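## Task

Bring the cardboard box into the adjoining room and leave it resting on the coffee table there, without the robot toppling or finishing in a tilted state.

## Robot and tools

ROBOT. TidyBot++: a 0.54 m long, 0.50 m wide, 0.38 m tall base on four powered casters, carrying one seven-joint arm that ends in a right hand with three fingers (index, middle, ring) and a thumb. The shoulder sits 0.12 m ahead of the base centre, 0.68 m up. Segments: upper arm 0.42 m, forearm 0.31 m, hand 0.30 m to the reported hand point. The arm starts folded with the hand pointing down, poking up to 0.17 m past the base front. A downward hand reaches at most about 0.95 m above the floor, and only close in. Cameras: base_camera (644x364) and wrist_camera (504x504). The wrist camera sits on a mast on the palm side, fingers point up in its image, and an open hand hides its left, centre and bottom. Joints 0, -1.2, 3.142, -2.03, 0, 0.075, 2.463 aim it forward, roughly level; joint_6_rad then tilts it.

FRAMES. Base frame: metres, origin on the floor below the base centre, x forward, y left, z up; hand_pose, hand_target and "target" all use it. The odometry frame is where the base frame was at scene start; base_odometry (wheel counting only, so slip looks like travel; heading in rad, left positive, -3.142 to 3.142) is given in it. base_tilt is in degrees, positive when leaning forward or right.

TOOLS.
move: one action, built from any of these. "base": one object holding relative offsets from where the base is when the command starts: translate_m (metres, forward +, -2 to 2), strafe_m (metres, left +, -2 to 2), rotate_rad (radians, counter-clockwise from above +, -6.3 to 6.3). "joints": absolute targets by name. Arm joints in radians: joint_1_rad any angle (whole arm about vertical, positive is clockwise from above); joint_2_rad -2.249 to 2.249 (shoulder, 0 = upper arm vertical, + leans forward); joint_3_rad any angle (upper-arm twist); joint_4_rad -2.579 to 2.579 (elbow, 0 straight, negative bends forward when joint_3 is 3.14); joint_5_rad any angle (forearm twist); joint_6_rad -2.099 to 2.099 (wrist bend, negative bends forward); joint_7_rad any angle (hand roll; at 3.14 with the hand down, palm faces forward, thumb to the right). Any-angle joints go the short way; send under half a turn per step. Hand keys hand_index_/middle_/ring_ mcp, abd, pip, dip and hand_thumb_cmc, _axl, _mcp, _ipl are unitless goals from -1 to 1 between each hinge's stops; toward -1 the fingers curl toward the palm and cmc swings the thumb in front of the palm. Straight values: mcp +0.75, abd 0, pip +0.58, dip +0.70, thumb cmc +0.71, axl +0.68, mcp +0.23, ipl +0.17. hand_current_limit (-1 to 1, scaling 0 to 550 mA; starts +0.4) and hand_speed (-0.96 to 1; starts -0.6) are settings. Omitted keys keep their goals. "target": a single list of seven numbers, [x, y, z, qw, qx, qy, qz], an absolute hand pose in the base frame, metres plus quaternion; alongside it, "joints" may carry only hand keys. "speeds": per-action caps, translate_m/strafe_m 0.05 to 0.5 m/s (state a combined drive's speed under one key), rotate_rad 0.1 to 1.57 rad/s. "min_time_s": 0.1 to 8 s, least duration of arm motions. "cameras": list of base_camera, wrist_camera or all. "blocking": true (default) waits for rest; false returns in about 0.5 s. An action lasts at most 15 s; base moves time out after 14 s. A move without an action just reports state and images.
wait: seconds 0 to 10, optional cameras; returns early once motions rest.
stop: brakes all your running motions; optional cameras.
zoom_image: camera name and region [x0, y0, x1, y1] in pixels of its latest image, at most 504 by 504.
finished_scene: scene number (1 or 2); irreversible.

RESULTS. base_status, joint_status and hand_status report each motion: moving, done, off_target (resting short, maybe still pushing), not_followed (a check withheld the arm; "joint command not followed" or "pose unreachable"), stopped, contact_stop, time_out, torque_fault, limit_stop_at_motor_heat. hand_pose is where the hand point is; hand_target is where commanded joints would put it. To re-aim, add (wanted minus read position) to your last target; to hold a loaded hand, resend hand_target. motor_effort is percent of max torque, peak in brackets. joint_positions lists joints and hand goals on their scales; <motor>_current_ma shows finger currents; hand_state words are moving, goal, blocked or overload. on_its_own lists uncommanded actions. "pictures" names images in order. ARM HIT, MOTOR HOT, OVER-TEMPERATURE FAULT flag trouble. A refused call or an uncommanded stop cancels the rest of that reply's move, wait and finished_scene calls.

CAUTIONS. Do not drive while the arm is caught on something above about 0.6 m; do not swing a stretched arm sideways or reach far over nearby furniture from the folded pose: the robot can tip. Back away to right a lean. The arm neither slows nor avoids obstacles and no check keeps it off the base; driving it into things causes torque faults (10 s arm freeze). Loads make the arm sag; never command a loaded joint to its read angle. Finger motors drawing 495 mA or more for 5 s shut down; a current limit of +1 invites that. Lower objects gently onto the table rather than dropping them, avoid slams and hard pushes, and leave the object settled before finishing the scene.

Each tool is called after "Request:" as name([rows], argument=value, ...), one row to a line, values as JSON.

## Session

Request:
move(joints={"joint_1_rad":0,"joint_2_rad":-1.2,"joint_3_rad":3.142,"joint_4_rad":-2.03,"joint_5_rad":0,"joint_6_rad":-0.3,"joint_7_rad":2.4}, cameras=["all"])

Request:
move(base={"rotate_rad":-1.0}, cameras=["all"])

Request:
move(base={"rotate_rad":-1.0}, cameras=["all"])

Request:
move(base={"rotate_rad":-1.0}, cameras=["all"])

Request:
move(base={"rotate_rad":-1.0}, cameras=["all"])

Request:
move(base={"rotate_rad":-1.0}, cameras=["all"])

Scene clock: 2.47 s.
Motor temperatures (°C): [34 29 30 34 34 37 44]
move: done
base_odometry: x=+0.000 y=+0.000 heading=+0.000
base_tilt: forward=-0.8 right=+0.3
base_status: not commanded
joint_positions: joint_1_rad=-0.013 joint_2_rad=-1.178 joint_3_rad=+3.128 joint_4_rad=-2.050 joint_5_rad=-0.010 joint_6_rad=-0.363 joint_7_rad=+2.480 hand_index_mcp=+0.759 hand_index_abd=+0.000 hand_index_pip=+0.577 hand_index_dip=+0.696 hand_middle_mcp=+0.759 hand_middle_abd=+0.000 hand_middle_pip=+0.577 hand_middle_dip=+0.696 hand_ring_mcp=+0.759 hand_ring_abd=+0.000 hand_ring_pip=+0.577 hand_ring_dip=+0.696 hand_thumb_cmc=+0.718 hand_thumb_axl=+0.677 hand_thumb_mcp=+0.225 hand_thumb_ipl=+0.168 hand_current_limit=+0.400 hand_speed=-0.600
joint_status: all done
hand_state: goal,goal,goal,goal,goal,goal,goal,goal,goal,goal,goal,goal,goal,goal,goal,goal
index_mcp_current_ma: 4
index_abd_current_ma: 0
index_pip_current_ma: 0
index_dip_current_ma: 0
middle_mcp_current_ma: 5
middle_abd_current_ma: 0
middle_pip_current_ma: 0
middle_dip_current_ma: 0
ring_mcp_current_ma: 5
ring_abd_current_ma: 0
ring_pip_current_ma: 0
ring_dip_current_ma: 0
thumb_cmc_current_ma: 3
thumb_axl_current_ma: 0
thumb_mcp_current_ma: 0
thumb_ipl_current_ma: 0
hand_goal_index_mcp: 0.754
hand_goal_index_abd: 0.000
hand_goal_index_pip: 0.576
hand_goal_index_dip: 0.696
hand_goal_middle_mcp: 0.754
hand_goal_middle_abd: 0.000
hand_goal_middle_pip: 0.576
hand_goal_middle_dip: 0.696
hand_goal_ring_mcp: 0.754
hand_goal_ring_abd: 0.000
hand_goal_ring_pip: 0.576
hand_goal_ring_dip: 0.696
hand_goal_thumb_cmc: 0.714
hand_goal_thumb_axl: 0.678
hand_goal_thumb_mcp: 0.226
hand_goal_thumb_ipl: 0.168
motor_effort: joint_1_rad=+1(1) joint_2_rad=+14(16) joint_3_rad=+0(2) joint_4_rad=+14(18) joint_5_rad=+0(1) joint_6_rad=+9(10) joint_7_rad=-1(2)
hand_pose: x=+0.2399 y=-0.0599 z=+1.1944 quat_wxyz=(-0.350, -0.517, -0.262, -0.736) (m; base frame)
hand_target: x=+0.2112 y=-0.0730 z=+1.2178 quat_wxyz=(-0.340, -0.490, -0.215, -0.773) (m; base frame)
hand_status: not commanded
pictures: base_camera, wrist_camera
camera_calibration:
wrist_camera: T_world_to_cam=[[0.0358932, -0.998405, 0.0435828, -0.0879707], [-0.471933, -0.0553757, -0.879893, 1.11263], [0.880903, 0.011014, -0.473168, 0.478955], [0, 0, 0, 1]] pos_world=[0.106334, -0.0314927, 1.20946]

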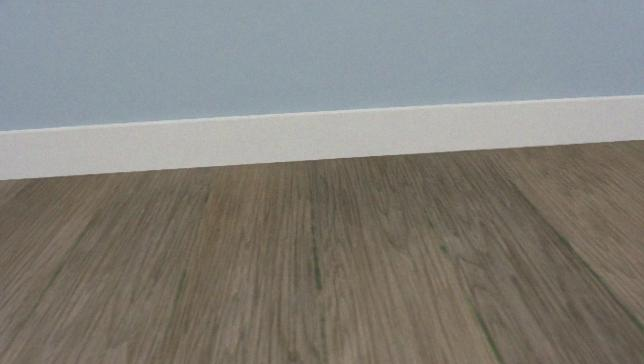

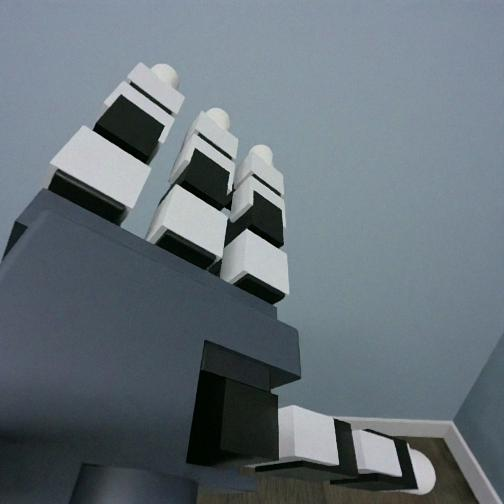

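Scene clock: 4.43 s.
move: done
base_odometry: x=+0.000 y=+0.000 heading=-1.000
base_tilt: forward=-0.8 right=+0.4
base_status: done
joint_positions: joint_1_rad=-0.008 joint_2_rad=-1.178 joint_3_rad=+3.131 joint_4_rad=-2.050 joint_5_rad=-0.010 joint_6_rad=-0.362 joint_7_rad=+2.478 hand_index_mcp=+0.760 hand_index_abd=+0.000 hand_index_pip=+0.577 hand_index_dip=+0.696 hand_middle_mcp=+0.760 hand_middle_abd=+0.000 hand_middle_pip=+0.577 hand_middle_dip=+0.696 hand_ring_mcp=+0.760 hand_ring_abd=+0.000 hand_ring_pip=+0.577 hand_ring_dip=+0.696 hand_thumb_cmc=+0.718 hand_thumb_axl=+0.677 hand_thumb_mcp=+0.225 hand_thumb_ipl=+0.168 hand_current_limit=+0.400 hand_speed=-0.600
joint_status: not commanded
hand_state: goal,goal,goal,goal,goal,goal,goal,goal,goal,goal,goal,goal,goal,goal,goal,goal
index_mcp_current_ma: 5
index_abd_current_ma: 0
index_pip_current_ma: 0
index_dip_current_ma: 0
middle_mcp_current_ma: 6
middle_abd_current_ma: 0
middle_pip_current_ma: 0
middle_dip_current_ma: 0
ring_mcp_current_ma: 6
ring_abd_current_ma: 0
ring_pip_current_ma: 0
ring_dip_current_ma: 0
thumb_cmc_current_ma: 3
thumb_axl_current_ma: 0
thumb_mcp_current_ma: 0
thumb_ipl_current_ma: 0
hand_goal_index_mcp: 0.754
hand_goal_index_abd: 0.000
hand_goal_index_pip: 0.576
hand_goal_index_dip: 0.696
hand_goal_middle_mcp: 0.754
hand_goal_middle_abd: 0.000
hand_goal_middle_pip: 0.576
hand_goal_middle_dip: 0.696
hand_goal_ring_mcp: 0.754
hand_goal_ring_abd: 0.000
hand_goal_ring_pip: 0.576
hand_goal_ring_dip: 0.696
hand_goal_thumb_cmc: 0.714
hand_goal_thumb_axl: 0.678
hand_goal_thumb_mcp: 0.226
hand_goal_thumb_ipl: 0.168
motor_effort: joint_1_rad=+0(2) joint_2_rad=+14(15) joint_3_rad=+1(1) joint_4_rad=+14(15) joint_5_rad=+0(1) joint_6_rad=+9(10) joint_7_rad=+0(1)
hand_pose: x=+0.2393 y=-0.0619 z=+1.1946 quat_wxyz=(-0.352, -0.517, -0.259, -0.736) (m; base frame)
hand_target: x=+0.2112 y=-0.0730 z=+1.2178 quat_wxyz=(-0.340, -0.490, -0.215, -0.773) (m; base frame)
hand_status: not commanded
pictures: base_camera, wrist_camera
camera_calibration:
wrist_camera: T_world_to_cam=[[0.0300875, -0.998741, 0.0401363, -0.084478], [-0.471011, -0.0495833, -0.880733, 1.11356], [0.881614, 0.00759439, -0.47191, 0.477661], [0, 0, 0, 1]] pos_world=[0.105929, -0.0327851, 1.20956]

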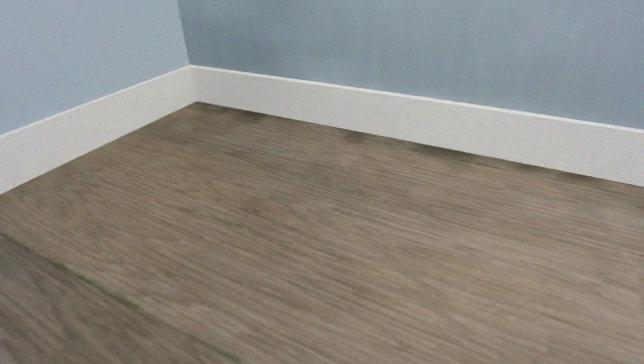

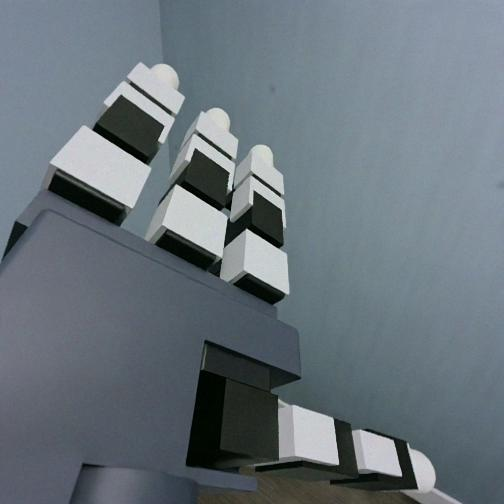

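Scene clock: 6.33 s.
move: done
base_odometry: x=+0.000 y=+0.000 heading=-1.999
base_tilt: forward=-0.7 right=+0.4
base_status: done
joint_positions: joint_1_rad=-0.005 joint_2_rad=-1.178 joint_3_rad=+3.132 joint_4_rad=-2.050 joint_5_rad=-0.010 joint_6_rad=-0.362 joint_7_rad=+2.478 hand_index_mcp=+0.760 hand_index_abd=+0.000 hand_index_pip=+0.577 hand_index_dip=+0.696 hand_middle_mcp=+0.760 hand_middle_abd=+0.000 hand_middle_pip=+0.577 hand_middle_dip=+0.696 hand_ring_mcp=+0.760 hand_ring_abd=+0.000 hand_ring_pip=+0.577 hand_ring_dip=+0.696 hand_thumb_cmc=+0.718 hand_thumb_axl=+0.677 hand_thumb_mcp=+0.225 hand_thumb_ipl=+0.168 hand_current_limit=+0.400 hand_speed=-0.600
joint_status: not commanded
hand_state: goal,goal,goal,goal,goal,goal,goal,goal,goal,goal,goal,goal,goal,goal,goal,goal
index_mcp_current_ma: 5
index_abd_current_ma: 0
index_pip_current_ma: 0
index_dip_current_ma: 0
middle_mcp_current_ma: 6
middle_abd_current_ma: 0
middle_pip_current_ma: 0
middle_dip_current_ma: 0
ring_mcp_current_ma: 6
ring_abd_current_ma: 0
ring_pip_current_ma: 0
ring_dip_current_ma: 0
thumb_cmc_current_ma: 3
thumb_axl_current_ma: 0
thumb_mcp_current_ma: 0
thumb_ipl_current_ma: 0
hand_goal_index_mcp: 0.754
hand_goal_index_abd: 0.000
hand_goal_index_pip: 0.576
hand_goal_index_dip: 0.696
hand_goal_middle_mcp: 0.754
hand_goal_middle_abd: 0.000
hand_goal_middle_pip: 0.576
hand_goal_middle_dip: 0.696
hand_goal_ring_mcp: 0.754
hand_goal_ring_abd: 0.000
hand_goal_ring_pip: 0.576
hand_goal_ring_dip: 0.696
hand_goal_thumb_cmc: 0.714
hand_goal_thumb_axl: 0.678
hand_goal_thumb_mcp: 0.226
hand_goal_thumb_ipl: 0.168
motor_effort: joint_1_rad=+0(1) joint_2_rad=+14(15) joint_3_rad=+1(1) joint_4_rad=+14(15) joint_5_rad=+0(1) joint_6_rad=+9(10) joint_7_rad=+0(1)
hand_pose: x=+0.2392 y=-0.0625 z=+1.1946 quat_wxyz=(-0.352, -0.518, -0.258, -0.735) (m; base frame)
hand_target: x=+0.2112 y=-0.0730 z=+1.2178 quat_wxyz=(-0.340, -0.490, -0.215, -0.773) (m; base frame)
hand_status: not commanded
pictures: base_camera, wrist_camera
camera_calibration:
wrist_camera: T_world_to_cam=[[0.0276451, -0.998841, 0.0394007, -0.0836286], [-0.471107, -0.0477826, -0.880781, 1.11363], [0.881643, 0.00578728, -0.471882, 0.477658], [0, 0, 0, 1]] pos_world=[0.105825, -0.0330841, 1.20955]

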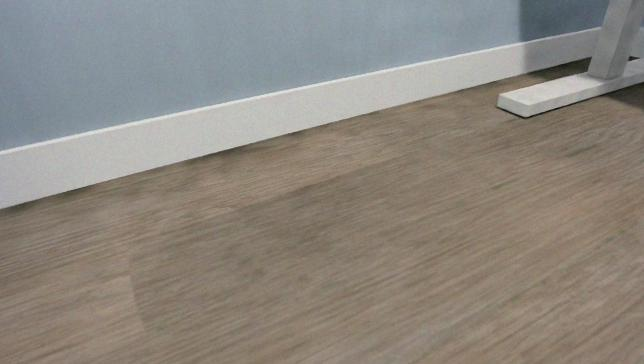

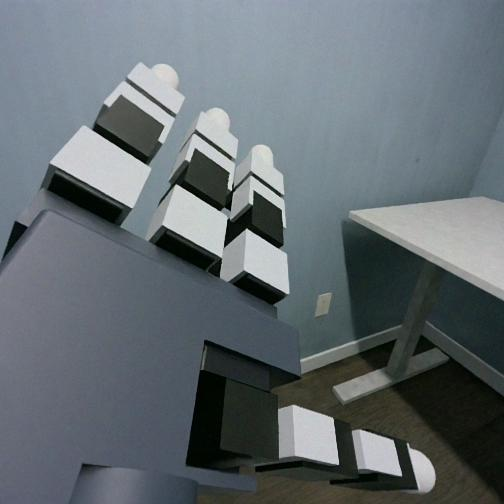

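Scene clock: 8.23 s.
move: done
base_odometry: x=+0.000 y=+0.000 heading=-2.999
base_tilt: forward=-0.7 right=+0.3
base_status: done
joint_positions: joint_1_rad=-0.004 joint_2_rad=-1.178 joint_3_rad=+3.132 joint_4_rad=-2.050 joint_5_rad=-0.010 joint_6_rad=-0.362 joint_7_rad=+2.478 hand_index_mcp=+0.760 hand_index_abd=+0.000 hand_index_pip=+0.577 hand_index_dip=+0.696 hand_middle_mcp=+0.760 hand_middle_abd=+0.000 hand_middle_pip=+0.577 hand_middle_dip=+0.696 hand_ring_mcp=+0.760 hand_ring_abd=+0.000 hand_ring_pip=+0.577 hand_ring_dip=+0.696 hand_thumb_cmc=+0.718 hand_thumb_axl=+0.677 hand_thumb_mcp=+0.225 hand_thumb_ipl=+0.168 hand_current_limit=+0.400 hand_speed=-0.600
joint_status: not commanded
hand_state: goal,goal,goal,goal,goal,goal,goal,goal,goal,goal,goal,goal,goal,goal,goal,goal
index_mcp_current_ma: 5
index_abd_current_ma: 0
index_pip_current_ma: 0
index_dip_current_ma: 0
middle_mcp_current_ma: 6
middle_abd_current_ma: 0
middle_pip_current_ma: 0
middle_dip_current_ma: 0
ring_mcp_current_ma: 6
ring_abd_current_ma: 0
ring_pip_current_ma: 0
ring_dip_current_ma: 0
thumb_cmc_current_ma: 3
thumb_axl_current_ma: 0
thumb_mcp_current_ma: 0
thumb_ipl_current_ma: 0
hand_goal_index_mcp: 0.754
hand_goal_index_abd: 0.000
hand_goal_index_pip: 0.576
hand_goal_index_dip: 0.696
hand_goal_middle_mcp: 0.754
hand_goal_middle_abd: 0.000
hand_goal_middle_pip: 0.576
hand_goal_middle_dip: 0.696
hand_goal_ring_mcp: 0.754
hand_goal_ring_abd: 0.000
hand_goal_ring_pip: 0.576
hand_goal_ring_dip: 0.696
hand_goal_thumb_cmc: 0.714
hand_goal_thumb_axl: 0.678
hand_goal_thumb_mcp: 0.226
hand_goal_thumb_ipl: 0.168
motor_effort: joint_1_rad=+0(1) joint_2_rad=+15(15) joint_3_rad=+1(1) joint_4_rad=+14(15) joint_5_rad=+0(1) joint_6_rad=+9(10) joint_7_rad=-1(1)
hand_pose: x=+0.2391 y=-0.0629 z=+1.1945 quat_wxyz=(-0.353, -0.518, -0.258, -0.735) (m; base frame)
hand_target: x=+0.2112 y=-0.0730 z=+1.2178 quat_wxyz=(-0.340, -0.490, -0.215, -0.773) (m; base frame)
hand_status: not commanded
pictures: base_camera, wrist_camera
camera_calibration:
wrist_camera: T_world_to_cam=[[0.0262931, -0.998893, 0.0389975, -0.0831988], [-0.471181, -0.0467894, -0.880795, 1.11367], [0.881645, 0.00478395, -0.471889, 0.477636], [0, 0, 0, 1]] pos_world=[0.105823, -0.0332836, 1.20955]

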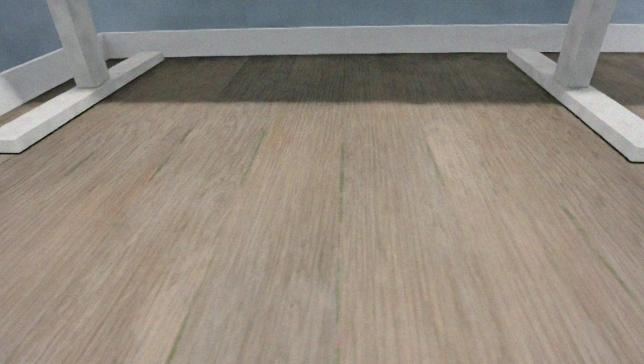

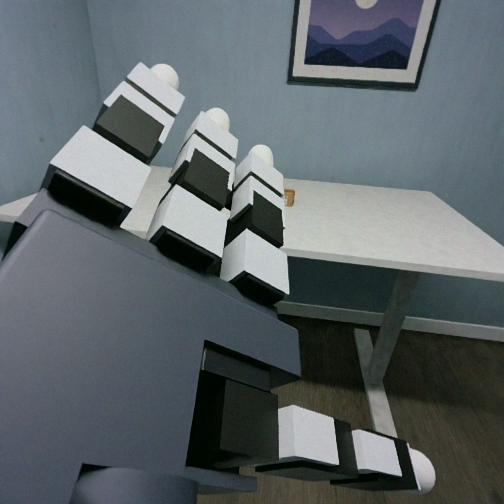

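Scene clock: 10.13 s.
move: done
base_odometry: x=+0.000 y=+0.000 heading=+2.285
base_tilt: forward=-0.7 right=+0.4
base_status: done
joint_positions: joint_1_rad=-0.003 joint_2_rad=-1.178 joint_3_rad=+3.132 joint_4_rad=-2.050 joint_5_rad=-0.010 joint_6_rad=-0.362 joint_7_rad=+2.478 hand_index_mcp=+0.760 hand_index_abd=+0.000 hand_index_pip=+0.577 hand_index_dip=+0.696 hand_middle_mcp=+0.760 hand_middle_abd=+0.000 hand_middle_pip=+0.577 hand_middle_dip=+0.696 hand_ring_mcp=+0.760 hand_ring_abd=+0.000 hand_ring_pip=+0.577 hand_ring_dip=+0.696 hand_thumb_cmc=+0.718 hand_thumb_axl=+0.677 hand_thumb_mcp=+0.225 hand_thumb_ipl=+0.168 hand_current_limit=+0.400 hand_speed=-0.600
joint_status: not commanded
hand_state: goal,goal,goal,goal,goal,goal,goal,goal,goal,goal,goal,goal,goal,goal,goal,goal
index_mcp_current_ma: 5
index_abd_current_ma: 0
index_pip_current_ma: 0
index_dip_current_ma: 0
middle_mcp_current_ma: 6
middle_abd_current_ma: 0
middle_pip_current_ma: 0
middle_dip_current_ma: 0
ring_mcp_current_ma: 6
ring_abd_current_ma: 0
ring_pip_current_ma: 0
ring_dip_current_ma: 0
thumb_cmc_current_ma: 3
thumb_axl_current_ma: 0
thumb_mcp_current_ma: 0
thumb_ipl_current_ma: 0
hand_goal_index_mcp: 0.754
hand_goal_index_abd: 0.000
hand_goal_index_pip: 0.576
hand_goal_index_dip: 0.696
hand_goal_middle_mcp: 0.754
hand_goal_middle_abd: 0.000
hand_goal_middle_pip: 0.576
hand_goal_middle_dip: 0.696
hand_goal_ring_mcp: 0.754
hand_goal_ring_abd: 0.000
hand_goal_ring_pip: 0.576
hand_goal_ring_dip: 0.696
hand_goal_thumb_cmc: 0.714
hand_goal_thumb_axl: 0.678
hand_goal_thumb_mcp: 0.226
hand_goal_thumb_ipl: 0.168
motor_effort: joint_1_rad=+0(1) joint_2_rad=+14(15) joint_3_rad=+1(1) joint_4_rad=+14(15) joint_5_rad=+0(1) joint_6_rad=+9(10) joint_7_rad=-1(1)
hand_pose: x=+0.2391 y=-0.0631 z=+1.1945 quat_wxyz=(-0.353, -0.518, -0.258, -0.735) (m; base frame)
hand_target: x=+0.2112 y=-0.0730 z=+1.2178 quat_wxyz=(-0.340, -0.490, -0.215, -0.773) (m; base frame)
hand_status: not commanded
pictures: base_camera, wrist_camera
camera_calibration:
wrist_camera: T_world_to_cam=[[0.0254801, -0.998924, 0.0387523, -0.0829166], [-0.471224, -0.0461897, -0.880803, 1.1137], [0.881646, 0.00418193, -0.471893, 0.477622], [0, 0, 0, 1]] pos_world=[0.105822, -0.0333833, 1.20955]

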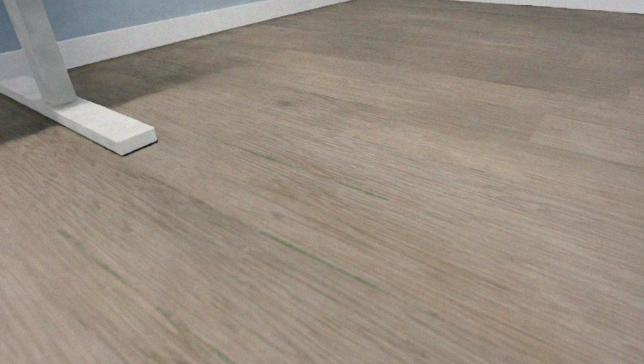

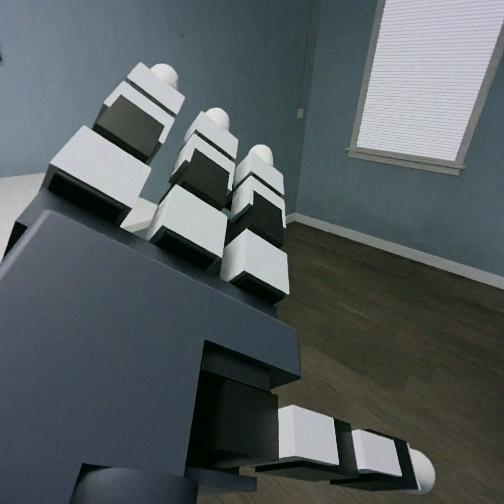

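Scene clock: 12.03 s.
move: done
base_odometry: x=+0.000 y=+0.000 heading=+1.285
base_tilt: forward=-0.8 right=+0.3
base_status: done
joint_positions: joint_1_rad=-0.003 joint_2_rad=-1.178 joint_3_rad=+3.133 joint_4_rad=-2.050 joint_5_rad=-0.010 joint_6_rad=-0.362 joint_7_rad=+2.478 hand_index_mcp=+0.760 hand_index_abd=+0.000 hand_index_pip=+0.577 hand_index_dip=+0.696 hand_middle_mcp=+0.760 hand_middle_abd=+0.000 hand_middle_pip=+0.577 hand_middle_dip=+0.696 hand_ring_mcp=+0.760 hand_ring_abd=+0.000 hand_ring_pip=+0.577 hand_ring_dip=+0.696 hand_thumb_cmc=+0.718 hand_thumb_axl=+0.677 hand_thumb_mcp=+0.225 hand_thumb_ipl=+0.168 hand_current_limit=+0.400 hand_speed=-0.600
joint_status: not commanded
hand_state: goal,goal,goal,goal,goal,goal,goal,goal,goal,goal,goal,goal,goal,goal,goal,goal
index_mcp_current_ma: 5
index_abd_current_ma: 0
index_pip_current_ma: 0
index_dip_current_ma: 0
middle_mcp_current_ma: 6
middle_abd_current_ma: 0
middle_pip_current_ma: 0
middle_dip_current_ma: 0
ring_mcp_current_ma: 6
ring_abd_current_ma: 0
ring_pip_current_ma: 0
ring_dip_current_ma: 0
thumb_cmc_current_ma: 3
thumb_axl_current_ma: 0
thumb_mcp_current_ma: 0
thumb_ipl_current_ma: 0
hand_goal_index_mcp: 0.754
hand_goal_index_abd: 0.000
hand_goal_index_pip: 0.576
hand_goal_index_dip: 0.696
hand_goal_middle_mcp: 0.754
hand_goal_middle_abd: 0.000
hand_goal_middle_pip: 0.576
hand_goal_middle_dip: 0.696
hand_goal_ring_mcp: 0.754
hand_goal_ring_abd: 0.000
hand_goal_ring_pip: 0.576
hand_goal_ring_dip: 0.696
hand_goal_thumb_cmc: 0.714
hand_goal_thumb_axl: 0.678
hand_goal_thumb_mcp: 0.226
hand_goal_thumb_ipl: 0.168
motor_effort: joint_1_rad=+0(1) joint_2_rad=+14(15) joint_3_rad=+0(1) joint_4_rad=+14(14) joint_5_rad=-1(1) joint_6_rad=+9(10) joint_7_rad=-1(1)
hand_pose: x=+0.2390 y=-0.0633 z=+1.1945 quat_wxyz=(-0.353, -0.518, -0.257, -0.735) (m; base frame)
hand_target: x=+0.2112 y=-0.0730 z=+1.2178 quat_wxyz=(-0.340, -0.490, -0.215, -0.773) (m; base frame)
hand_status: not commanded
pictures: base_camera, wrist_camera
camera_calibration:
wrist_camera: T_world_to_cam=[[0.0250248, -0.998944, 0.0385393, -0.082711], [-0.471248, -0.0457871, -0.880811, 1.11372], [0.881646, 0.00388057, -0.471896, 0.477616], [0, 0, 0, 1]] pos_world=[0.105821, -0.0334829, 1.20955]

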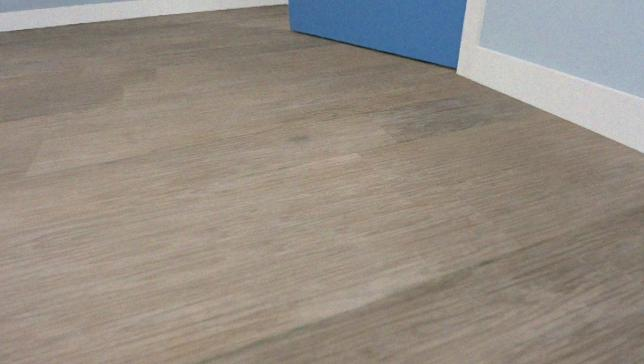

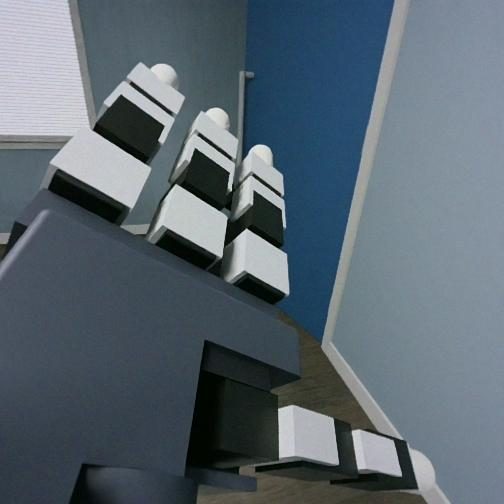

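Request:
move(base={"rotate_rad":1.928})

Request:
move(base={"translate_m":0.1,"strafe_m":0.15}, cameras=["all"])

Request:
zoom_image(camera="wrist_camera", region=[260, 140, 420, 280])

Scene clock: 25.07 s.
move: done
base_odometry: x=+0.000 y=+0.000 heading=-3.070
base_tilt: forward=-0.7 right=+0.3
base_status: done
joint_positions: joint_1_rad=-0.002 joint_2_rad=-1.178 joint_3_rad=+3.133 joint_4_rad=-2.050 joint_5_rad=-0.010 joint_6_rad=-0.361 joint_7_rad=+2.478 hand_index_mcp=+0.760 hand_index_abd=+0.000 hand_index_pip=+0.577 hand_index_dip=+0.696 hand_middle_mcp=+0.760 hand_middle_abd=+0.000 hand_middle_pip=+0.577 hand_middle_dip=+0.696 hand_ring_mcp=+0.760 hand_ring_abd=+0.000 hand_ring_pip=+0.577 hand_ring_dip=+0.696 hand_thumb_cmc=+0.718 hand_thumb_axl=+0.677 hand_thumb_mcp=+0.225 hand_thumb_ipl=+0.168 hand_current_limit=+0.400 hand_speed=-0.600
joint_status: not commanded
hand_state: goal,goal,goal,goal,goal,goal,goal,goal,goal,goal,goal,goal,goal,goal,goal,goal
index_mcp_current_ma: 5
index_abd_current_ma: 0
index_pip_current_ma: 0
index_dip_current_ma: 0
middle_mcp_current_ma: 6
middle_abd_current_ma: 0
middle_pip_current_ma: 0
middle_dip_current_ma: 0
ring_mcp_current_ma: 6
ring_abd_current_ma: 0
ring_pip_current_ma: 0
ring_dip_current_ma: 0
thumb_cmc_current_ma: 3
thumb_axl_current_ma: 0
thumb_mcp_current_ma: 0
thumb_ipl_current_ma: 0
hand_goal_index_mcp: 0.754
hand_goal_index_abd: 0.000
hand_goal_index_pip: 0.576
hand_goal_index_dip: 0.696
hand_goal_middle_mcp: 0.754
hand_goal_middle_abd: 0.000
hand_goal_middle_pip: 0.576
hand_goal_middle_dip: 0.696
hand_goal_ring_mcp: 0.754
hand_goal_ring_abd: 0.000
hand_goal_ring_pip: 0.576
hand_goal_ring_dip: 0.696
hand_goal_thumb_cmc: 0.714
hand_goal_thumb_axl: 0.678
hand_goal_thumb_mcp: 0.226
hand_goal_thumb_ipl: 0.168
motor_effort: joint_1_rad=+0(1) joint_2_rad=+14(15) joint_3_rad=+0(1) joint_4_rad=+14(15) joint_5_rad=+0(1) joint_6_rad=+9(10) joint_7_rad=+0(1)
hand_pose: x=+0.2389 y=-0.0636 z=+1.1945 quat_wxyz=(-0.353, -0.519, -0.257, -0.735) (m; base frame)
hand_target: x=+0.2112 y=-0.0730 z=+1.2178 quat_wxyz=(-0.340, -0.490, -0.215, -0.773) (m; base frame)
hand_status: not commanded
pictures: none

Scene clock: 26.60 s.
move: done
base_odometry: x=-0.089 y=-0.157 heading=-3.070
base_tilt: forward=-0.7 right=+0.3
base_status: done
joint_positions: joint_1_rad=+0.001 joint_2_rad=-1.178 joint_3_rad=+3.137 joint_4_rad=-2.050 joint_5_rad=-0.010 joint_6_rad=-0.360 joint_7_rad=+2.478 hand_index_mcp=+0.760 hand_index_abd=+0.000 hand_index_pip=+0.577 hand_index_dip=+0.696 hand_middle_mcp=+0.761 hand_middle_abd=+0.000 hand_middle_pip=+0.577 hand_middle_dip=+0.696 hand_ring_mcp=+0.760 hand_ring_abd=+0.000 hand_ring_pip=+0.577 hand_ring_dip=+0.696 hand_thumb_cmc=+0.718 hand_thumb_axl=+0.677 hand_thumb_mcp=+0.226 hand_thumb_ipl=+0.168 hand_current_limit=+0.400 hand_speed=-0.600
joint_status: not commanded
hand_state: goal,goal,goal,goal,goal,goal,goal,goal,goal,goal,goal,goal,goal,goal,goal,goal
index_mcp_current_ma: 5
index_abd_current_ma: 0
index_pip_current_ma: 0
index_dip_current_ma: 0
middle_mcp_current_ma: 7
middle_abd_current_ma: 0
middle_pip_current_ma: 0
middle_dip_current_ma: 0
ring_mcp_current_ma: 6
ring_abd_current_ma: 0
ring_pip_current_ma: 0
ring_dip_current_ma: 0
thumb_cmc_current_ma: 4
thumb_axl_current_ma: 0
thumb_mcp_current_ma: 0
thumb_ipl_current_ma: 0
hand_goal_index_mcp: 0.754
hand_goal_index_abd: 0.000
hand_goal_index_pip: 0.576
hand_goal_index_dip: 0.696
hand_goal_middle_mcp: 0.754
hand_goal_middle_abd: 0.000
hand_goal_middle_pip: 0.576
hand_goal_middle_dip: 0.696
hand_goal_ring_mcp: 0.754
hand_goal_ring_abd: 0.000
hand_goal_ring_pip: 0.576
hand_goal_ring_dip: 0.696
hand_goal_thumb_cmc: 0.714
hand_goal_thumb_axl: 0.678
hand_goal_thumb_mcp: 0.226
hand_goal_thumb_ipl: 0.168
motor_effort: joint_1_rad=+0(1) joint_2_rad=+14(15) joint_3_rad=+0(2) joint_4_rad=+14(15) joint_5_rad=+0(1) joint_6_rad=+9(10) joint_7_rad=-1(1)
hand_pose: x=+0.2382 y=-0.0658 z=+1.1948 quat_wxyz=(-0.354, -0.519, -0.254, -0.735) (m; base frame)
hand_target: x=+0.2112 y=-0.0730 z=+1.2178 quat_wxyz=(-0.340, -0.490, -0.215, -0.773) (m; base frame)
hand_status: not commanded
pictures: base_camera, wrist_camera
camera_calibration:
wrist_camera: T_world_to_cam=[[0.0196468, -0.999199, 0.0348507, -0.0795716], [-0.469623, -0.0399955, -0.88196, 1.1149], [0.882648, 0.000961001, -0.470033, 0.475872], [0, 0, 0, 1]] pos_world=[0.105119, -0.0353742, 1.20975]

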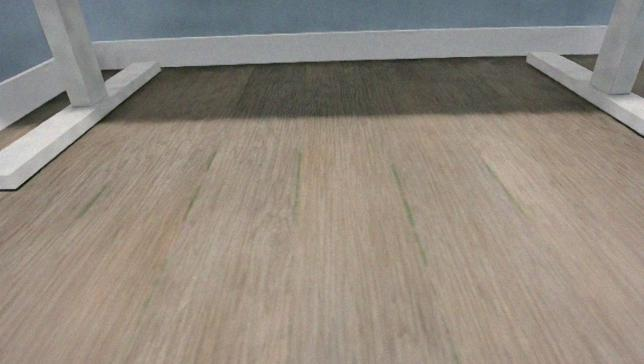

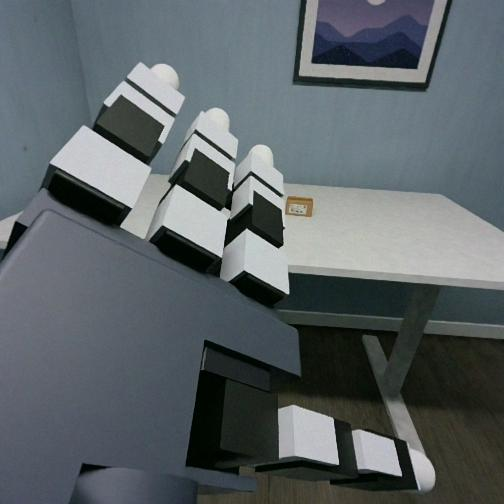

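Scaled by 3.150 from the camera's 504x504 image, which has a finer 720x720 frame.

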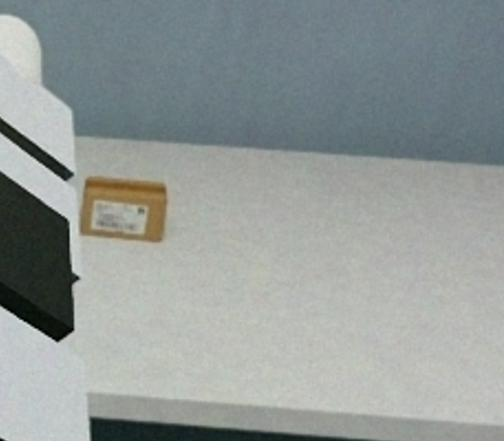

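Request:
move(base={"translate_m":0.33}, speeds={"translate_m":0.25}, joints={"joint_1_rad":0,"joint_2_rad":0,"joint_3_rad":3.142,"joint_4_rad":-1.3,"joint_5_rad":0,"joint_6_rad":-0.6,"joint_7_rad":2.4}, min_time_s=2.5, cameras=["all"])

Request:
zoom_image(camera="wrist_camera", region=[304, 180, 504, 380])

Scene clock: 39.17 s.
move: done
base_odometry: x=-0.418 y=-0.181 heading=-3.070
base_tilt: forward=-0.7 right=+0.3
base_status: done
joint_positions: joint_1_rad=+0.001 joint_2_rad=-0.021 joint_3_rad=+3.137 joint_4_rad=-1.328 joint_5_rad=-0.010 joint_6_rad=-0.544 joint_7_rad=+2.478 hand_index_mcp=+0.760 hand_index_abd=+0.000 hand_index_pip=+0.577 hand_index_dip=+0.696 hand_middle_mcp=+0.761 hand_middle_abd=+0.000 hand_middle_pip=+0.577 hand_middle_dip=+0.696 hand_ring_mcp=+0.760 hand_ring_abd=+0.000 hand_ring_pip=+0.577 hand_ring_dip=+0.696 hand_thumb_cmc=+0.718 hand_thumb_axl=+0.677 hand_thumb_mcp=+0.226 hand_thumb_ipl=+0.168 hand_current_limit=+0.400 hand_speed=-0.600
joint_status: all done
hand_state: goal,goal,goal,goal,goal,goal,goal,goal,goal,goal,goal,goal,goal,goal,goal,goal
index_mcp_current_ma: 5
index_abd_current_ma: 0
index_pip_current_ma: 0
index_dip_current_ma: 0
middle_mcp_current_ma: 7
middle_abd_current_ma: 0
middle_pip_current_ma: 0
middle_dip_current_ma: 0
ring_mcp_current_ma: 6
ring_abd_current_ma: 0
ring_pip_current_ma: 0
ring_dip_current_ma: 0
thumb_cmc_current_ma: 4
thumb_axl_current_ma: 0
thumb_mcp_current_ma: 0
thumb_ipl_current_ma: 0
hand_goal_index_mcp: 0.754
hand_goal_index_abd: 0.000
hand_goal_index_pip: 0.576
hand_goal_index_dip: 0.696
hand_goal_middle_mcp: 0.754
hand_goal_middle_abd: 0.000
hand_goal_middle_pip: 0.576
hand_goal_middle_dip: 0.696
hand_goal_ring_mcp: 0.754
hand_goal_ring_abd: 0.000
hand_goal_ring_pip: 0.576
hand_goal_ring_dip: 0.696
hand_goal_thumb_cmc: 0.714
hand_goal_thumb_axl: 0.678
hand_goal_thumb_mcp: 0.226
hand_goal_thumb_ipl: 0.168
motor_effort: joint_1_rad=+0(1) joint_2_rad=-16(18) joint_3_rad=+0(2) joint_4_rad=+17(19) joint_5_rad=+0(2) joint_6_rad=+9(10) joint_7_rad=+0(1)
hand_pose: x=+0.7182 y=-0.0652 z=+1.1519 quat_wxyz=(-0.259, -0.718, -0.350, -0.543) (m; base frame)
hand_target: x=+0.7225 y=-0.0731 z=+1.1340 quat_wxyz=(-0.234, -0.745, -0.328, -0.532) (m; base frame)
hand_status: not commanded
pictures: base_camera, wrist_camera
camera_calibration:
wrist_camera: T_world_to_cam=[[0.0385617, -0.999154, 0.0143021, -0.0768329], [-0.893518, -0.0408855, -0.447162, 1.106], [0.447369, 0.00446414, -0.894338, 0.833626], [0, 0, 0, 1]] pos_world=[0.618259, -0.0352698, 1.24121]

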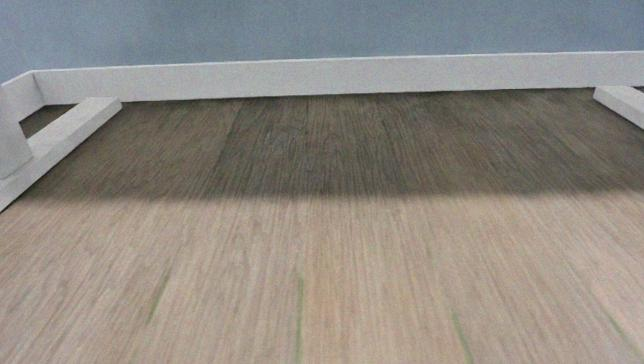

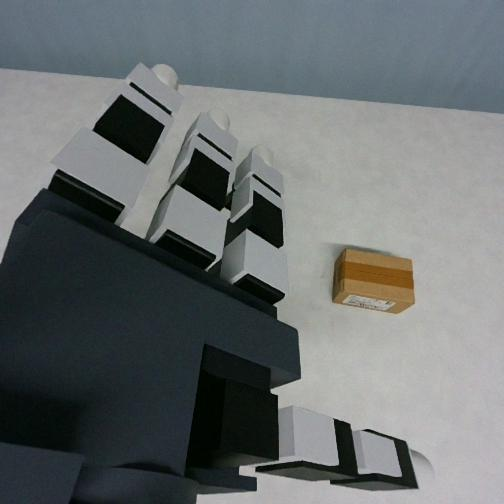

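Scaled by 2.520 from the camera's 504x504 image, which has a finer 720x720 frame.

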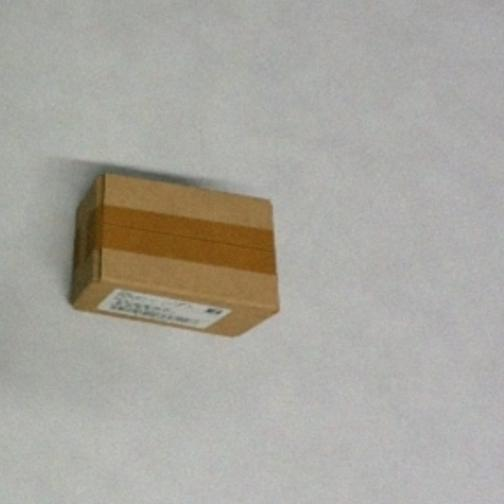

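Request:
move(joints={"hand_index_mcp":0.134,"hand_middle_mcp":0.134,"hand_index_pip":0.215,"hand_middle_pip":0.215,"hand_index_dip":0.338,"hand_middle_dip":0.338,"hand_thumb_cmc":-0.671}, target=[0.807, -0.197, 1.02, 0.4472, -0.488, 0.5526, -0.5064], min_time_s=3, cameras=["wrist_camera"])

Scene clock: 58.57 s.
move: done
base_odometry: x=-0.418 y=-0.181 heading=-3.070
base_tilt: forward=-0.7 right=+0.4
base_status: not commanded
joint_positions: joint_1_rad=+0.266 joint_2_rad=+0.263 joint_3_rad=+3.382 joint_4_rad=-1.156 joint_5_rad=-1.023 joint_6_rad=-0.503 joint_7_rad=+1.086 hand_index_mcp=+0.131 hand_index_abd=+0.001 hand_index_pip=+0.218 hand_index_dip=+0.341 hand_middle_mcp=+0.131 hand_middle_abd=+0.001 hand_middle_pip=+0.218 hand_middle_dip=+0.341 hand_ring_mcp=+0.747 hand_ring_abd=+0.001 hand_ring_pip=+0.576 hand_ring_dip=+0.696 hand_thumb_cmc=-0.664 hand_thumb_axl=+0.677 hand_thumb_mcp=+0.226 hand_thumb_ipl=+0.168 hand_current_limit=+0.400 hand_speed=-0.600
joint_status: all done
hand_state: goal,goal,goal,goal,goal,goal,goal,goal,goal,goal,goal,goal,goal,goal,goal,goal
index_mcp_current_ma: -2
index_abd_current_ma: 0
index_pip_current_ma: 1
index_dip_current_ma: 2
middle_mcp_current_ma: -3
middle_abd_current_ma: 0
middle_pip_current_ma: 1
middle_dip_current_ma: 2
ring_mcp_current_ma: -8
ring_abd_current_ma: 1
ring_pip_current_ma: 0
ring_dip_current_ma: 0
thumb_cmc_current_ma: 5
thumb_axl_current_ma: 0
thumb_mcp_current_ma: 0
thumb_ipl_current_ma: 0
hand_goal_index_mcp: 0.134
hand_goal_index_abd: 0.000
hand_goal_index_pip: 0.216
hand_goal_index_dip: 0.338
hand_goal_middle_mcp: 0.134
hand_goal_middle_abd: 0.000
hand_goal_middle_pip: 0.216
hand_goal_middle_dip: 0.338
hand_goal_ring_mcp: 0.754
hand_goal_ring_abd: 0.000
hand_goal_ring_pip: 0.576
hand_goal_ring_dip: 0.696
hand_goal_thumb_cmc: -0.670
hand_goal_thumb_axl: 0.678
hand_goal_thumb_mcp: 0.226
hand_goal_thumb_ipl: 0.168
motor_effort: joint_1_rad=+0(1) joint_2_rad=-24(25) joint_3_rad=+0(1) joint_4_rad=+17(18) joint_5_rad=-4(4) joint_6_rad=+6(10) joint_7_rad=+0(1)
hand_pose: x=+0.7885 y=-0.1855 z=+1.0107 quat_wxyz=(+0.414, -0.546, +0.518, -0.511) (m; base frame)
hand_target: x=+0.8070 y=-0.1970 z=+1.0200 quat_wxyz=(+0.447, -0.488, +0.553, -0.506) (m; base frame)
hand_status: done (0.024 m and 8.6 deg from the pose sent, 0.207 m and 143.1 deg at the start)
pictures: wrist_camera
camera_calibration:
wrist_camera: T_world_to_cam=[[-0.0212326, 0.681381, -0.731621, 0.915143], [-0.627703, 0.560492, 0.54022, 0.00481201], [0.778163, 0.470711, 0.415804, -0.82208], [0, 0, 0, 1]] pos_world=[0.662164, -0.239296, 1.00876]

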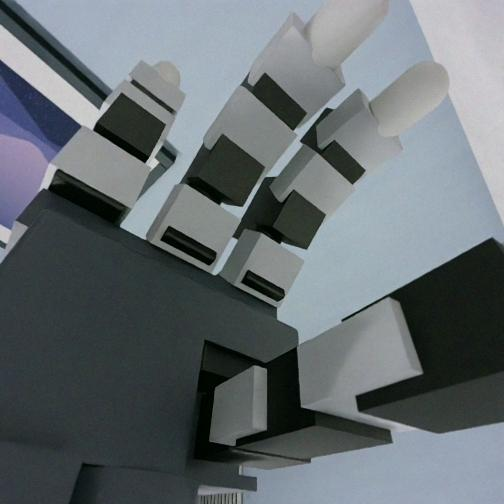

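Request:
move(target=[0.826, -0.2, 0.98, 0.4472, -0.488, 0.5526, -0.5064], min_time_s=1.5, cameras=["wrist_camera"])

Request:
zoom_image(camera="wrist_camera", region=[304, 0, 504, 200])

Scene clock: 66.20 s.
move: done
base_odometry: x=-0.418 y=-0.181 heading=-3.070
base_tilt: forward=-0.7 right=+0.3
base_status: not commanded
joint_positions: joint_1_rad=+0.323 joint_2_rad=+0.297 joint_3_rad=+3.293 joint_4_rad=-1.172 joint_5_rad=-1.192 joint_6_rad=-0.420 joint_7_rad=+1.148 hand_index_mcp=+0.131 hand_index_abd=+0.001 hand_index_pip=+0.218 hand_index_dip=+0.341 hand_middle_mcp=+0.130 hand_middle_abd=+0.001 hand_middle_pip=+0.218 hand_middle_dip=+0.341 hand_ring_mcp=+0.747 hand_ring_abd=+0.001 hand_ring_pip=+0.576 hand_ring_dip=+0.696 hand_thumb_cmc=-0.666 hand_thumb_axl=+0.677 hand_thumb_mcp=+0.226 hand_thumb_ipl=+0.168 hand_current_limit=+0.400 hand_speed=-0.600
joint_status: not commanded
hand_state: goal,goal,goal,goal,goal,goal,goal,goal,goal,goal,goal,goal,goal,goal,goal,goal
index_mcp_current_ma: -3
index_abd_current_ma: 0
index_pip_current_ma: 1
index_dip_current_ma: 2
middle_mcp_current_ma: -3
middle_abd_current_ma: 0
middle_pip_current_ma: 1
middle_dip_current_ma: 2
ring_mcp_current_ma: -8
ring_abd_current_ma: 1
ring_pip_current_ma: 0
ring_dip_current_ma: 0
thumb_cmc_current_ma: 3
thumb_axl_current_ma: 0
thumb_mcp_current_ma: 0
thumb_ipl_current_ma: 0
hand_goal_index_mcp: 0.134
hand_goal_index_abd: 0.000
hand_goal_index_pip: 0.216
hand_goal_index_dip: 0.338
hand_goal_middle_mcp: 0.134
hand_goal_middle_abd: 0.000
hand_goal_middle_pip: 0.216
hand_goal_middle_dip: 0.338
hand_goal_ring_mcp: 0.754
hand_goal_ring_abd: 0.000
hand_goal_ring_pip: 0.576
hand_goal_ring_dip: 0.696
hand_goal_thumb_cmc: -0.670
hand_goal_thumb_axl: 0.678
hand_goal_thumb_mcp: 0.226
hand_goal_thumb_ipl: 0.168
motor_effort: joint_1_rad=+0(1) joint_2_rad=-25(26) joint_3_rad=+0(1) joint_4_rad=+17(17) joint_5_rad=-4(4) joint_6_rad=+4(6) joint_7_rad=+0(1)
hand_pose: x=+0.8129 y=-0.1807 z=+1.0101 quat_wxyz=(+0.460, -0.498, +0.537, -0.503) (m; base frame)
hand_target: x=+0.8260 y=-0.2000 z=+0.9800 quat_wxyz=(+0.447, -0.488, +0.553, -0.506) (m; base frame)
hand_status: done (0.038 m and 2.6 deg from the pose sent, 0.051 m and 8.6 deg at the start)
pictures: wrist_camera
camera_calibration:
wrist_camera: T_world_to_cam=[[0.0400252, 0.762603, -0.645628, 0.789875], [-0.658808, 0.505945, 0.556769, 0.0163726], [0.751246, 0.40306, 0.522659, -0.941309], [0, 0, 0, 1]] pos_world=[0.686326, -0.231241, 0.992833]

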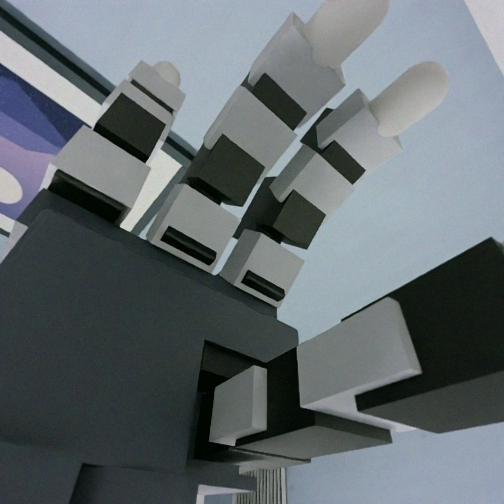

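Scaled by 2.520 from the camera's 504x504 image, which has a finer 720x720 frame.

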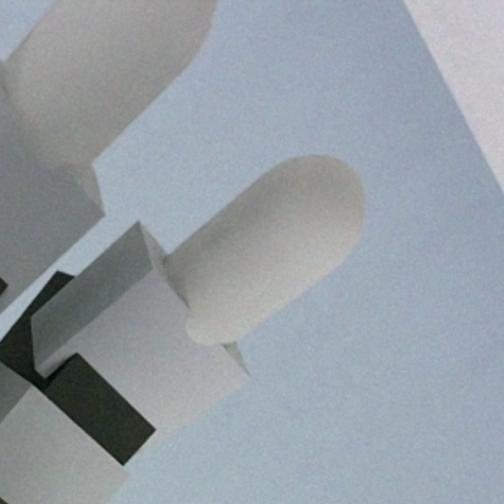

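Request:
move(target=[0.818, -0.214, 0.95, 0.4472, -0.488, 0.5526, -0.5064], min_time_s=1.5, cameras=["wrist_camera"])

Request:
zoom_image(camera="wrist_camera", region=[304, 0, 504, 200])

Scene clock: 72.80 s.
move: done
base_odometry: x=-0.418 y=-0.181 heading=-3.070
base_tilt: forward=-0.7 right=+0.3
base_status: not commanded
joint_positions: joint_1_rad=+0.422 joint_2_rad=+0.297 joint_3_rad=+3.196 joint_4_rad=-1.268 joint_5_rad=-1.420 joint_6_rad=-0.402 joint_7_rad=+1.423 hand_index_mcp=+0.130 hand_index_abd=+0.001 hand_index_pip=+0.218 hand_index_dip=+0.341 hand_middle_mcp=+0.130 hand_middle_abd=+0.001 hand_middle_pip=+0.218 hand_middle_dip=+0.341 hand_ring_mcp=+0.747 hand_ring_abd=+0.001 hand_ring_pip=+0.576 hand_ring_dip=+0.696 hand_thumb_cmc=-0.666 hand_thumb_axl=+0.677 hand_thumb_mcp=+0.226 hand_thumb_ipl=+0.168 hand_current_limit=+0.400 hand_speed=-0.600
joint_status: not commanded
hand_state: goal,goal,goal,goal,goal,goal,goal,goal,goal,goal,goal,goal,goal,goal,goal,goal
index_mcp_current_ma: -3
index_abd_current_ma: 0
index_pip_current_ma: 1
index_dip_current_ma: 2
middle_mcp_current_ma: -3
middle_abd_current_ma: 0
middle_pip_current_ma: 1
middle_dip_current_ma: 2
ring_mcp_current_ma: -8
ring_abd_current_ma: 1
ring_pip_current_ma: 0
ring_dip_current_ma: 0
thumb_cmc_current_ma: 3
thumb_axl_current_ma: 0
thumb_mcp_current_ma: 0
thumb_ipl_current_ma: 0
hand_goal_index_mcp: 0.134
hand_goal_index_abd: 0.000
hand_goal_index_pip: 0.216
hand_goal_index_dip: 0.338
hand_goal_middle_mcp: 0.134
hand_goal_middle_abd: 0.000
hand_goal_middle_pip: 0.216
hand_goal_middle_dip: 0.338
hand_goal_ring_mcp: 0.754
hand_goal_ring_abd: 0.000
hand_goal_ring_pip: 0.576
hand_goal_ring_dip: 0.696
hand_goal_thumb_cmc: -0.670
hand_goal_thumb_axl: 0.678
hand_goal_thumb_mcp: 0.226
hand_goal_thumb_ipl: 0.168
motor_effort: joint_1_rad=+1(1) joint_2_rad=-25(26) joint_3_rad=-1(1) joint_4_rad=+17(18) joint_5_rad=-3(4) joint_6_rad=+2(5) joint_7_rad=+0(1)
hand_pose: x=+0.8089 y=-0.1937 z=+0.9829 quat_wxyz=(+0.464, -0.497, +0.532, -0.505) (m; base frame)
hand_target: x=+0.8180 y=-0.2140 z=+0.9500 quat_wxyz=(+0.447, -0.488, +0.553, -0.506) (m; base frame)
hand_status: done (0.040 m and 3.2 deg from the pose sent, 0.069 m and 2.6 deg at the start)
pictures: wrist_camera
camera_calibration:
wrist_camera: T_world_to_cam=[[0.0435375, 0.76126, -0.646983, 0.780712], [-0.668016, 0.503721, 0.547741, 0.0513475], [0.742872, 0.408348, 0.530465, -0.918706], [0, 0, 0, 1]] pos_world=[0.682792, -0.245039, 0.964323]

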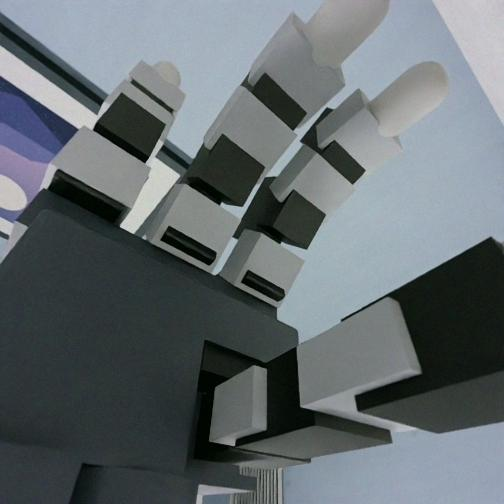

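Scaled by 2.520 from the camera's 504x504 image, which has a finer 720x720 frame.

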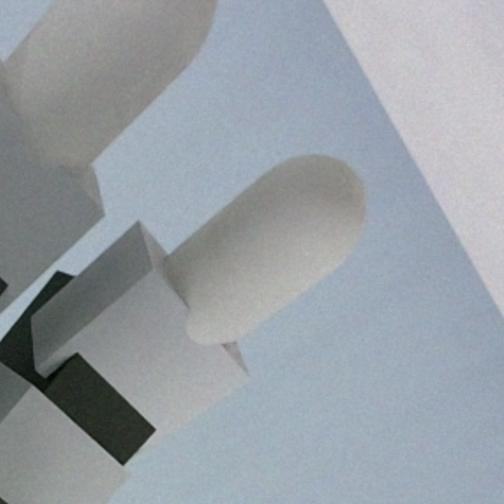

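Request:
move(target=[0.814, -0.214, 0.915, 0.4472, -0.488, 0.5526, -0.5064], min_time_s=1.5, cameras=["wrist_camera"])

Request:
zoom_image(camera="wrist_camera", region=[304, 0, 504, 200])

Scene clock: 78.90 s.
move: done
base_odometry: x=-0.418 y=-0.181 heading=-3.070
base_tilt: forward=-0.7 right=+0.4
base_status: not commanded
joint_positions: joint_1_rad=+0.422 joint_2_rad=+0.297 joint_3_rad=+3.196 joint_4_rad=-1.380 joint_5_rad=-1.723 joint_6_rad=-0.402 joint_7_rad=+1.743 hand_index_mcp=+0.130 hand_index_abd=+0.001 hand_index_pip=+0.218 hand_index_dip=+0.341 hand_middle_mcp=+0.130 hand_middle_abd=+0.001 hand_middle_pip=+0.218 hand_middle_dip=+0.341 hand_ring_mcp=+0.747 hand_ring_abd=+0.001 hand_ring_pip=+0.576 hand_ring_dip=+0.696 hand_thumb_cmc=-0.666 hand_thumb_axl=+0.677 hand_thumb_mcp=+0.226 hand_thumb_ipl=+0.168 hand_current_limit=+0.400 hand_speed=-0.600
joint_status: not commanded
hand_state: goal,goal,goal,goal,goal,goal,goal,goal,goal,goal,goal,goal,goal,goal,goal,goal
index_mcp_current_ma: -3
index_abd_current_ma: 0
index_pip_current_ma: 1
index_dip_current_ma: 2
middle_mcp_current_ma: -3
middle_abd_current_ma: 0
middle_pip_current_ma: 1
middle_dip_current_ma: 2
ring_mcp_current_ma: -8
ring_abd_current_ma: 1
ring_pip_current_ma: 0
ring_dip_current_ma: 0
thumb_cmc_current_ma: 3
thumb_axl_current_ma: 0
thumb_mcp_current_ma: 0
thumb_ipl_current_ma: 0
hand_goal_index_mcp: 0.134
hand_goal_index_abd: 0.000
hand_goal_index_pip: 0.216
hand_goal_index_dip: 0.338
hand_goal_middle_mcp: 0.134
hand_goal_middle_abd: 0.000
hand_goal_middle_pip: 0.216
hand_goal_middle_dip: 0.338
hand_goal_ring_mcp: 0.754
hand_goal_ring_abd: 0.000
hand_goal_ring_pip: 0.576
hand_goal_ring_dip: 0.696
hand_goal_thumb_cmc: -0.670
hand_goal_thumb_axl: 0.678
hand_goal_thumb_mcp: 0.226
hand_goal_thumb_ipl: 0.168
motor_effort: joint_1_rad=+0(1) joint_2_rad=-26(26) joint_3_rad=-1(1) joint_4_rad=+17(18) joint_5_rad=-3(4) joint_6_rad=+0(3) joint_7_rad=-1(1)
hand_pose: x=+0.8087 y=-0.1934 z=+0.9527 quat_wxyz=(+0.468, -0.492, +0.529, -0.508) (m; base frame)
hand_target: x=+0.8140 y=-0.2140 z=+0.9150 quat_wxyz=(+0.447, -0.488, +0.553, -0.506) (m; base frame)
hand_status: done (0.043 m and 3.7 deg from the pose sent, 0.071 m and 3.2 deg at the start)
pictures: wrist_camera
camera_calibration:
wrist_camera: T_world_to_cam=[[0.0539073, 0.762485, -0.644757, 0.750653], [-0.676492, 0.502824, 0.538076, 0.0834672], [0.734474, 0.407167, 0.542921, -0.907957], [0, 0, 0, 1]] pos_world=[0.68287, -0.244641, 0.932026]

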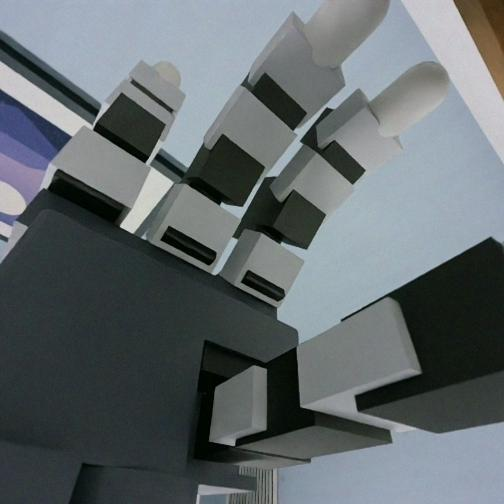

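Scaled by 2.520 from the camera's 504x504 image, which has a finer 720x720 frame.

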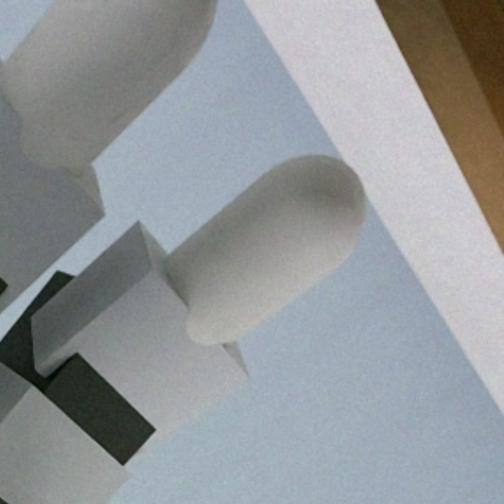

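Request:
move(target=[0.813, -0.214, 0.886, 0.4472, -0.488, 0.5526, -0.5064], min_time_s=1.5, cameras=["wrist_camera"])

Request:
zoom_image(camera="wrist_camera", region=[304, 0, 504, 200])

Scene clock: 84.40 s.
move: done
base_odometry: x=-0.418 y=-0.181 heading=-3.070
base_tilt: forward=-0.7 right=+0.3
base_status: not commanded
joint_positions: joint_1_rad=+0.386 joint_2_rad=+0.307 joint_3_rad=+3.261 joint_4_rad=-1.457 joint_5_rad=-1.930 joint_6_rad=-0.402 joint_7_rad=+1.943 hand_index_mcp=+0.130 hand_index_abd=+0.001 hand_index_pip=+0.218 hand_index_dip=+0.341 hand_middle_mcp=+0.130 hand_middle_abd=+0.001 hand_middle_pip=+0.218 hand_middle_dip=+0.341 hand_ring_mcp=+0.747 hand_ring_abd=+0.001 hand_ring_pip=+0.576 hand_ring_dip=+0.696 hand_thumb_cmc=-0.666 hand_thumb_axl=+0.677 hand_thumb_mcp=+0.226 hand_thumb_ipl=+0.168 hand_current_limit=+0.400 hand_speed=-0.600
joint_status: not commanded
hand_state: goal,goal,goal,goal,goal,goal,goal,goal,goal,goal,goal,goal,goal,goal,goal,goal
index_mcp_current_ma: -3
index_abd_current_ma: 0
index_pip_current_ma: 1
index_dip_current_ma: 2
middle_mcp_current_ma: -3
middle_abd_current_ma: 0
middle_pip_current_ma: 1
middle_dip_current_ma: 2
ring_mcp_current_ma: -8
ring_abd_current_ma: 1
ring_pip_current_ma: 0
ring_dip_current_ma: 0
thumb_cmc_current_ma: 3
thumb_axl_current_ma: 0
thumb_mcp_current_ma: 0
thumb_ipl_current_ma: 0
hand_goal_index_mcp: 0.134
hand_goal_index_abd: 0.000
hand_goal_index_pip: 0.216
hand_goal_index_dip: 0.338
hand_goal_middle_mcp: 0.134
hand_goal_middle_abd: 0.000
hand_goal_middle_pip: 0.216
hand_goal_middle_dip: 0.338
hand_goal_ring_mcp: 0.754
hand_goal_ring_abd: 0.000
hand_goal_ring_pip: 0.576
hand_goal_ring_dip: 0.696
hand_goal_thumb_cmc: -0.670
hand_goal_thumb_axl: 0.678
hand_goal_thumb_mcp: 0.226
hand_goal_thumb_ipl: 0.168
motor_effort: joint_1_rad=+0(1) joint_2_rad=-26(26) joint_3_rad=+0(1) joint_4_rad=+17(18) joint_5_rad=-3(5) joint_6_rad=-2(3) joint_7_rad=+0(1)
hand_pose: x=+0.8055 y=-0.2120 z=+0.9218 quat_wxyz=(+0.455, -0.481, +0.544, -0.516) (m; base frame)
hand_target: x=+0.8130 y=-0.2140 z=+0.8860 quat_wxyz=(+0.447, -0.488, +0.553, -0.506) (m; base frame)
hand_status: done (0.037 m and 1.9 deg from the pose sent, 0.070 m and 3.7 deg at the start)
pictures: wrist_camera
camera_calibration:
wrist_camera: T_world_to_cam=[[0.0855074, 0.761969, -0.641943, 0.716931], [-0.646436, 0.53271, 0.546206, 0.0819645], [0.758162, 0.368271, 0.538115, -0.904233], [0, 0, 0, 1]] pos_world=[0.677237, -0.25694, 0.902041]

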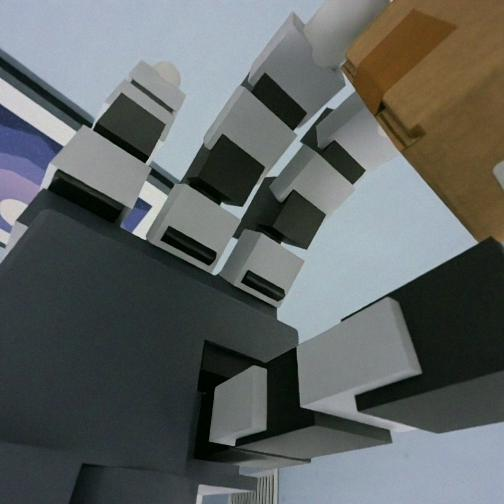

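Scaled by 2.520 from the camera's 504x504 image, which has a finer 720x720 frame.

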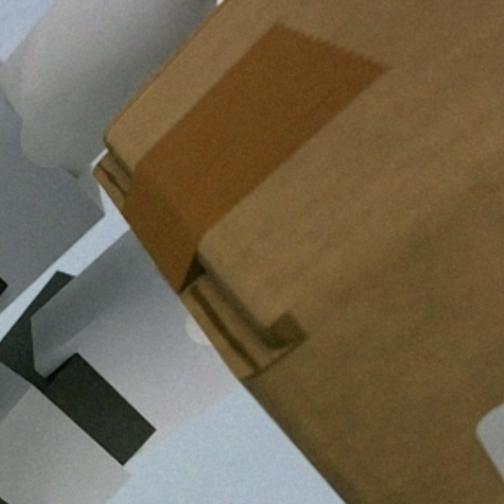

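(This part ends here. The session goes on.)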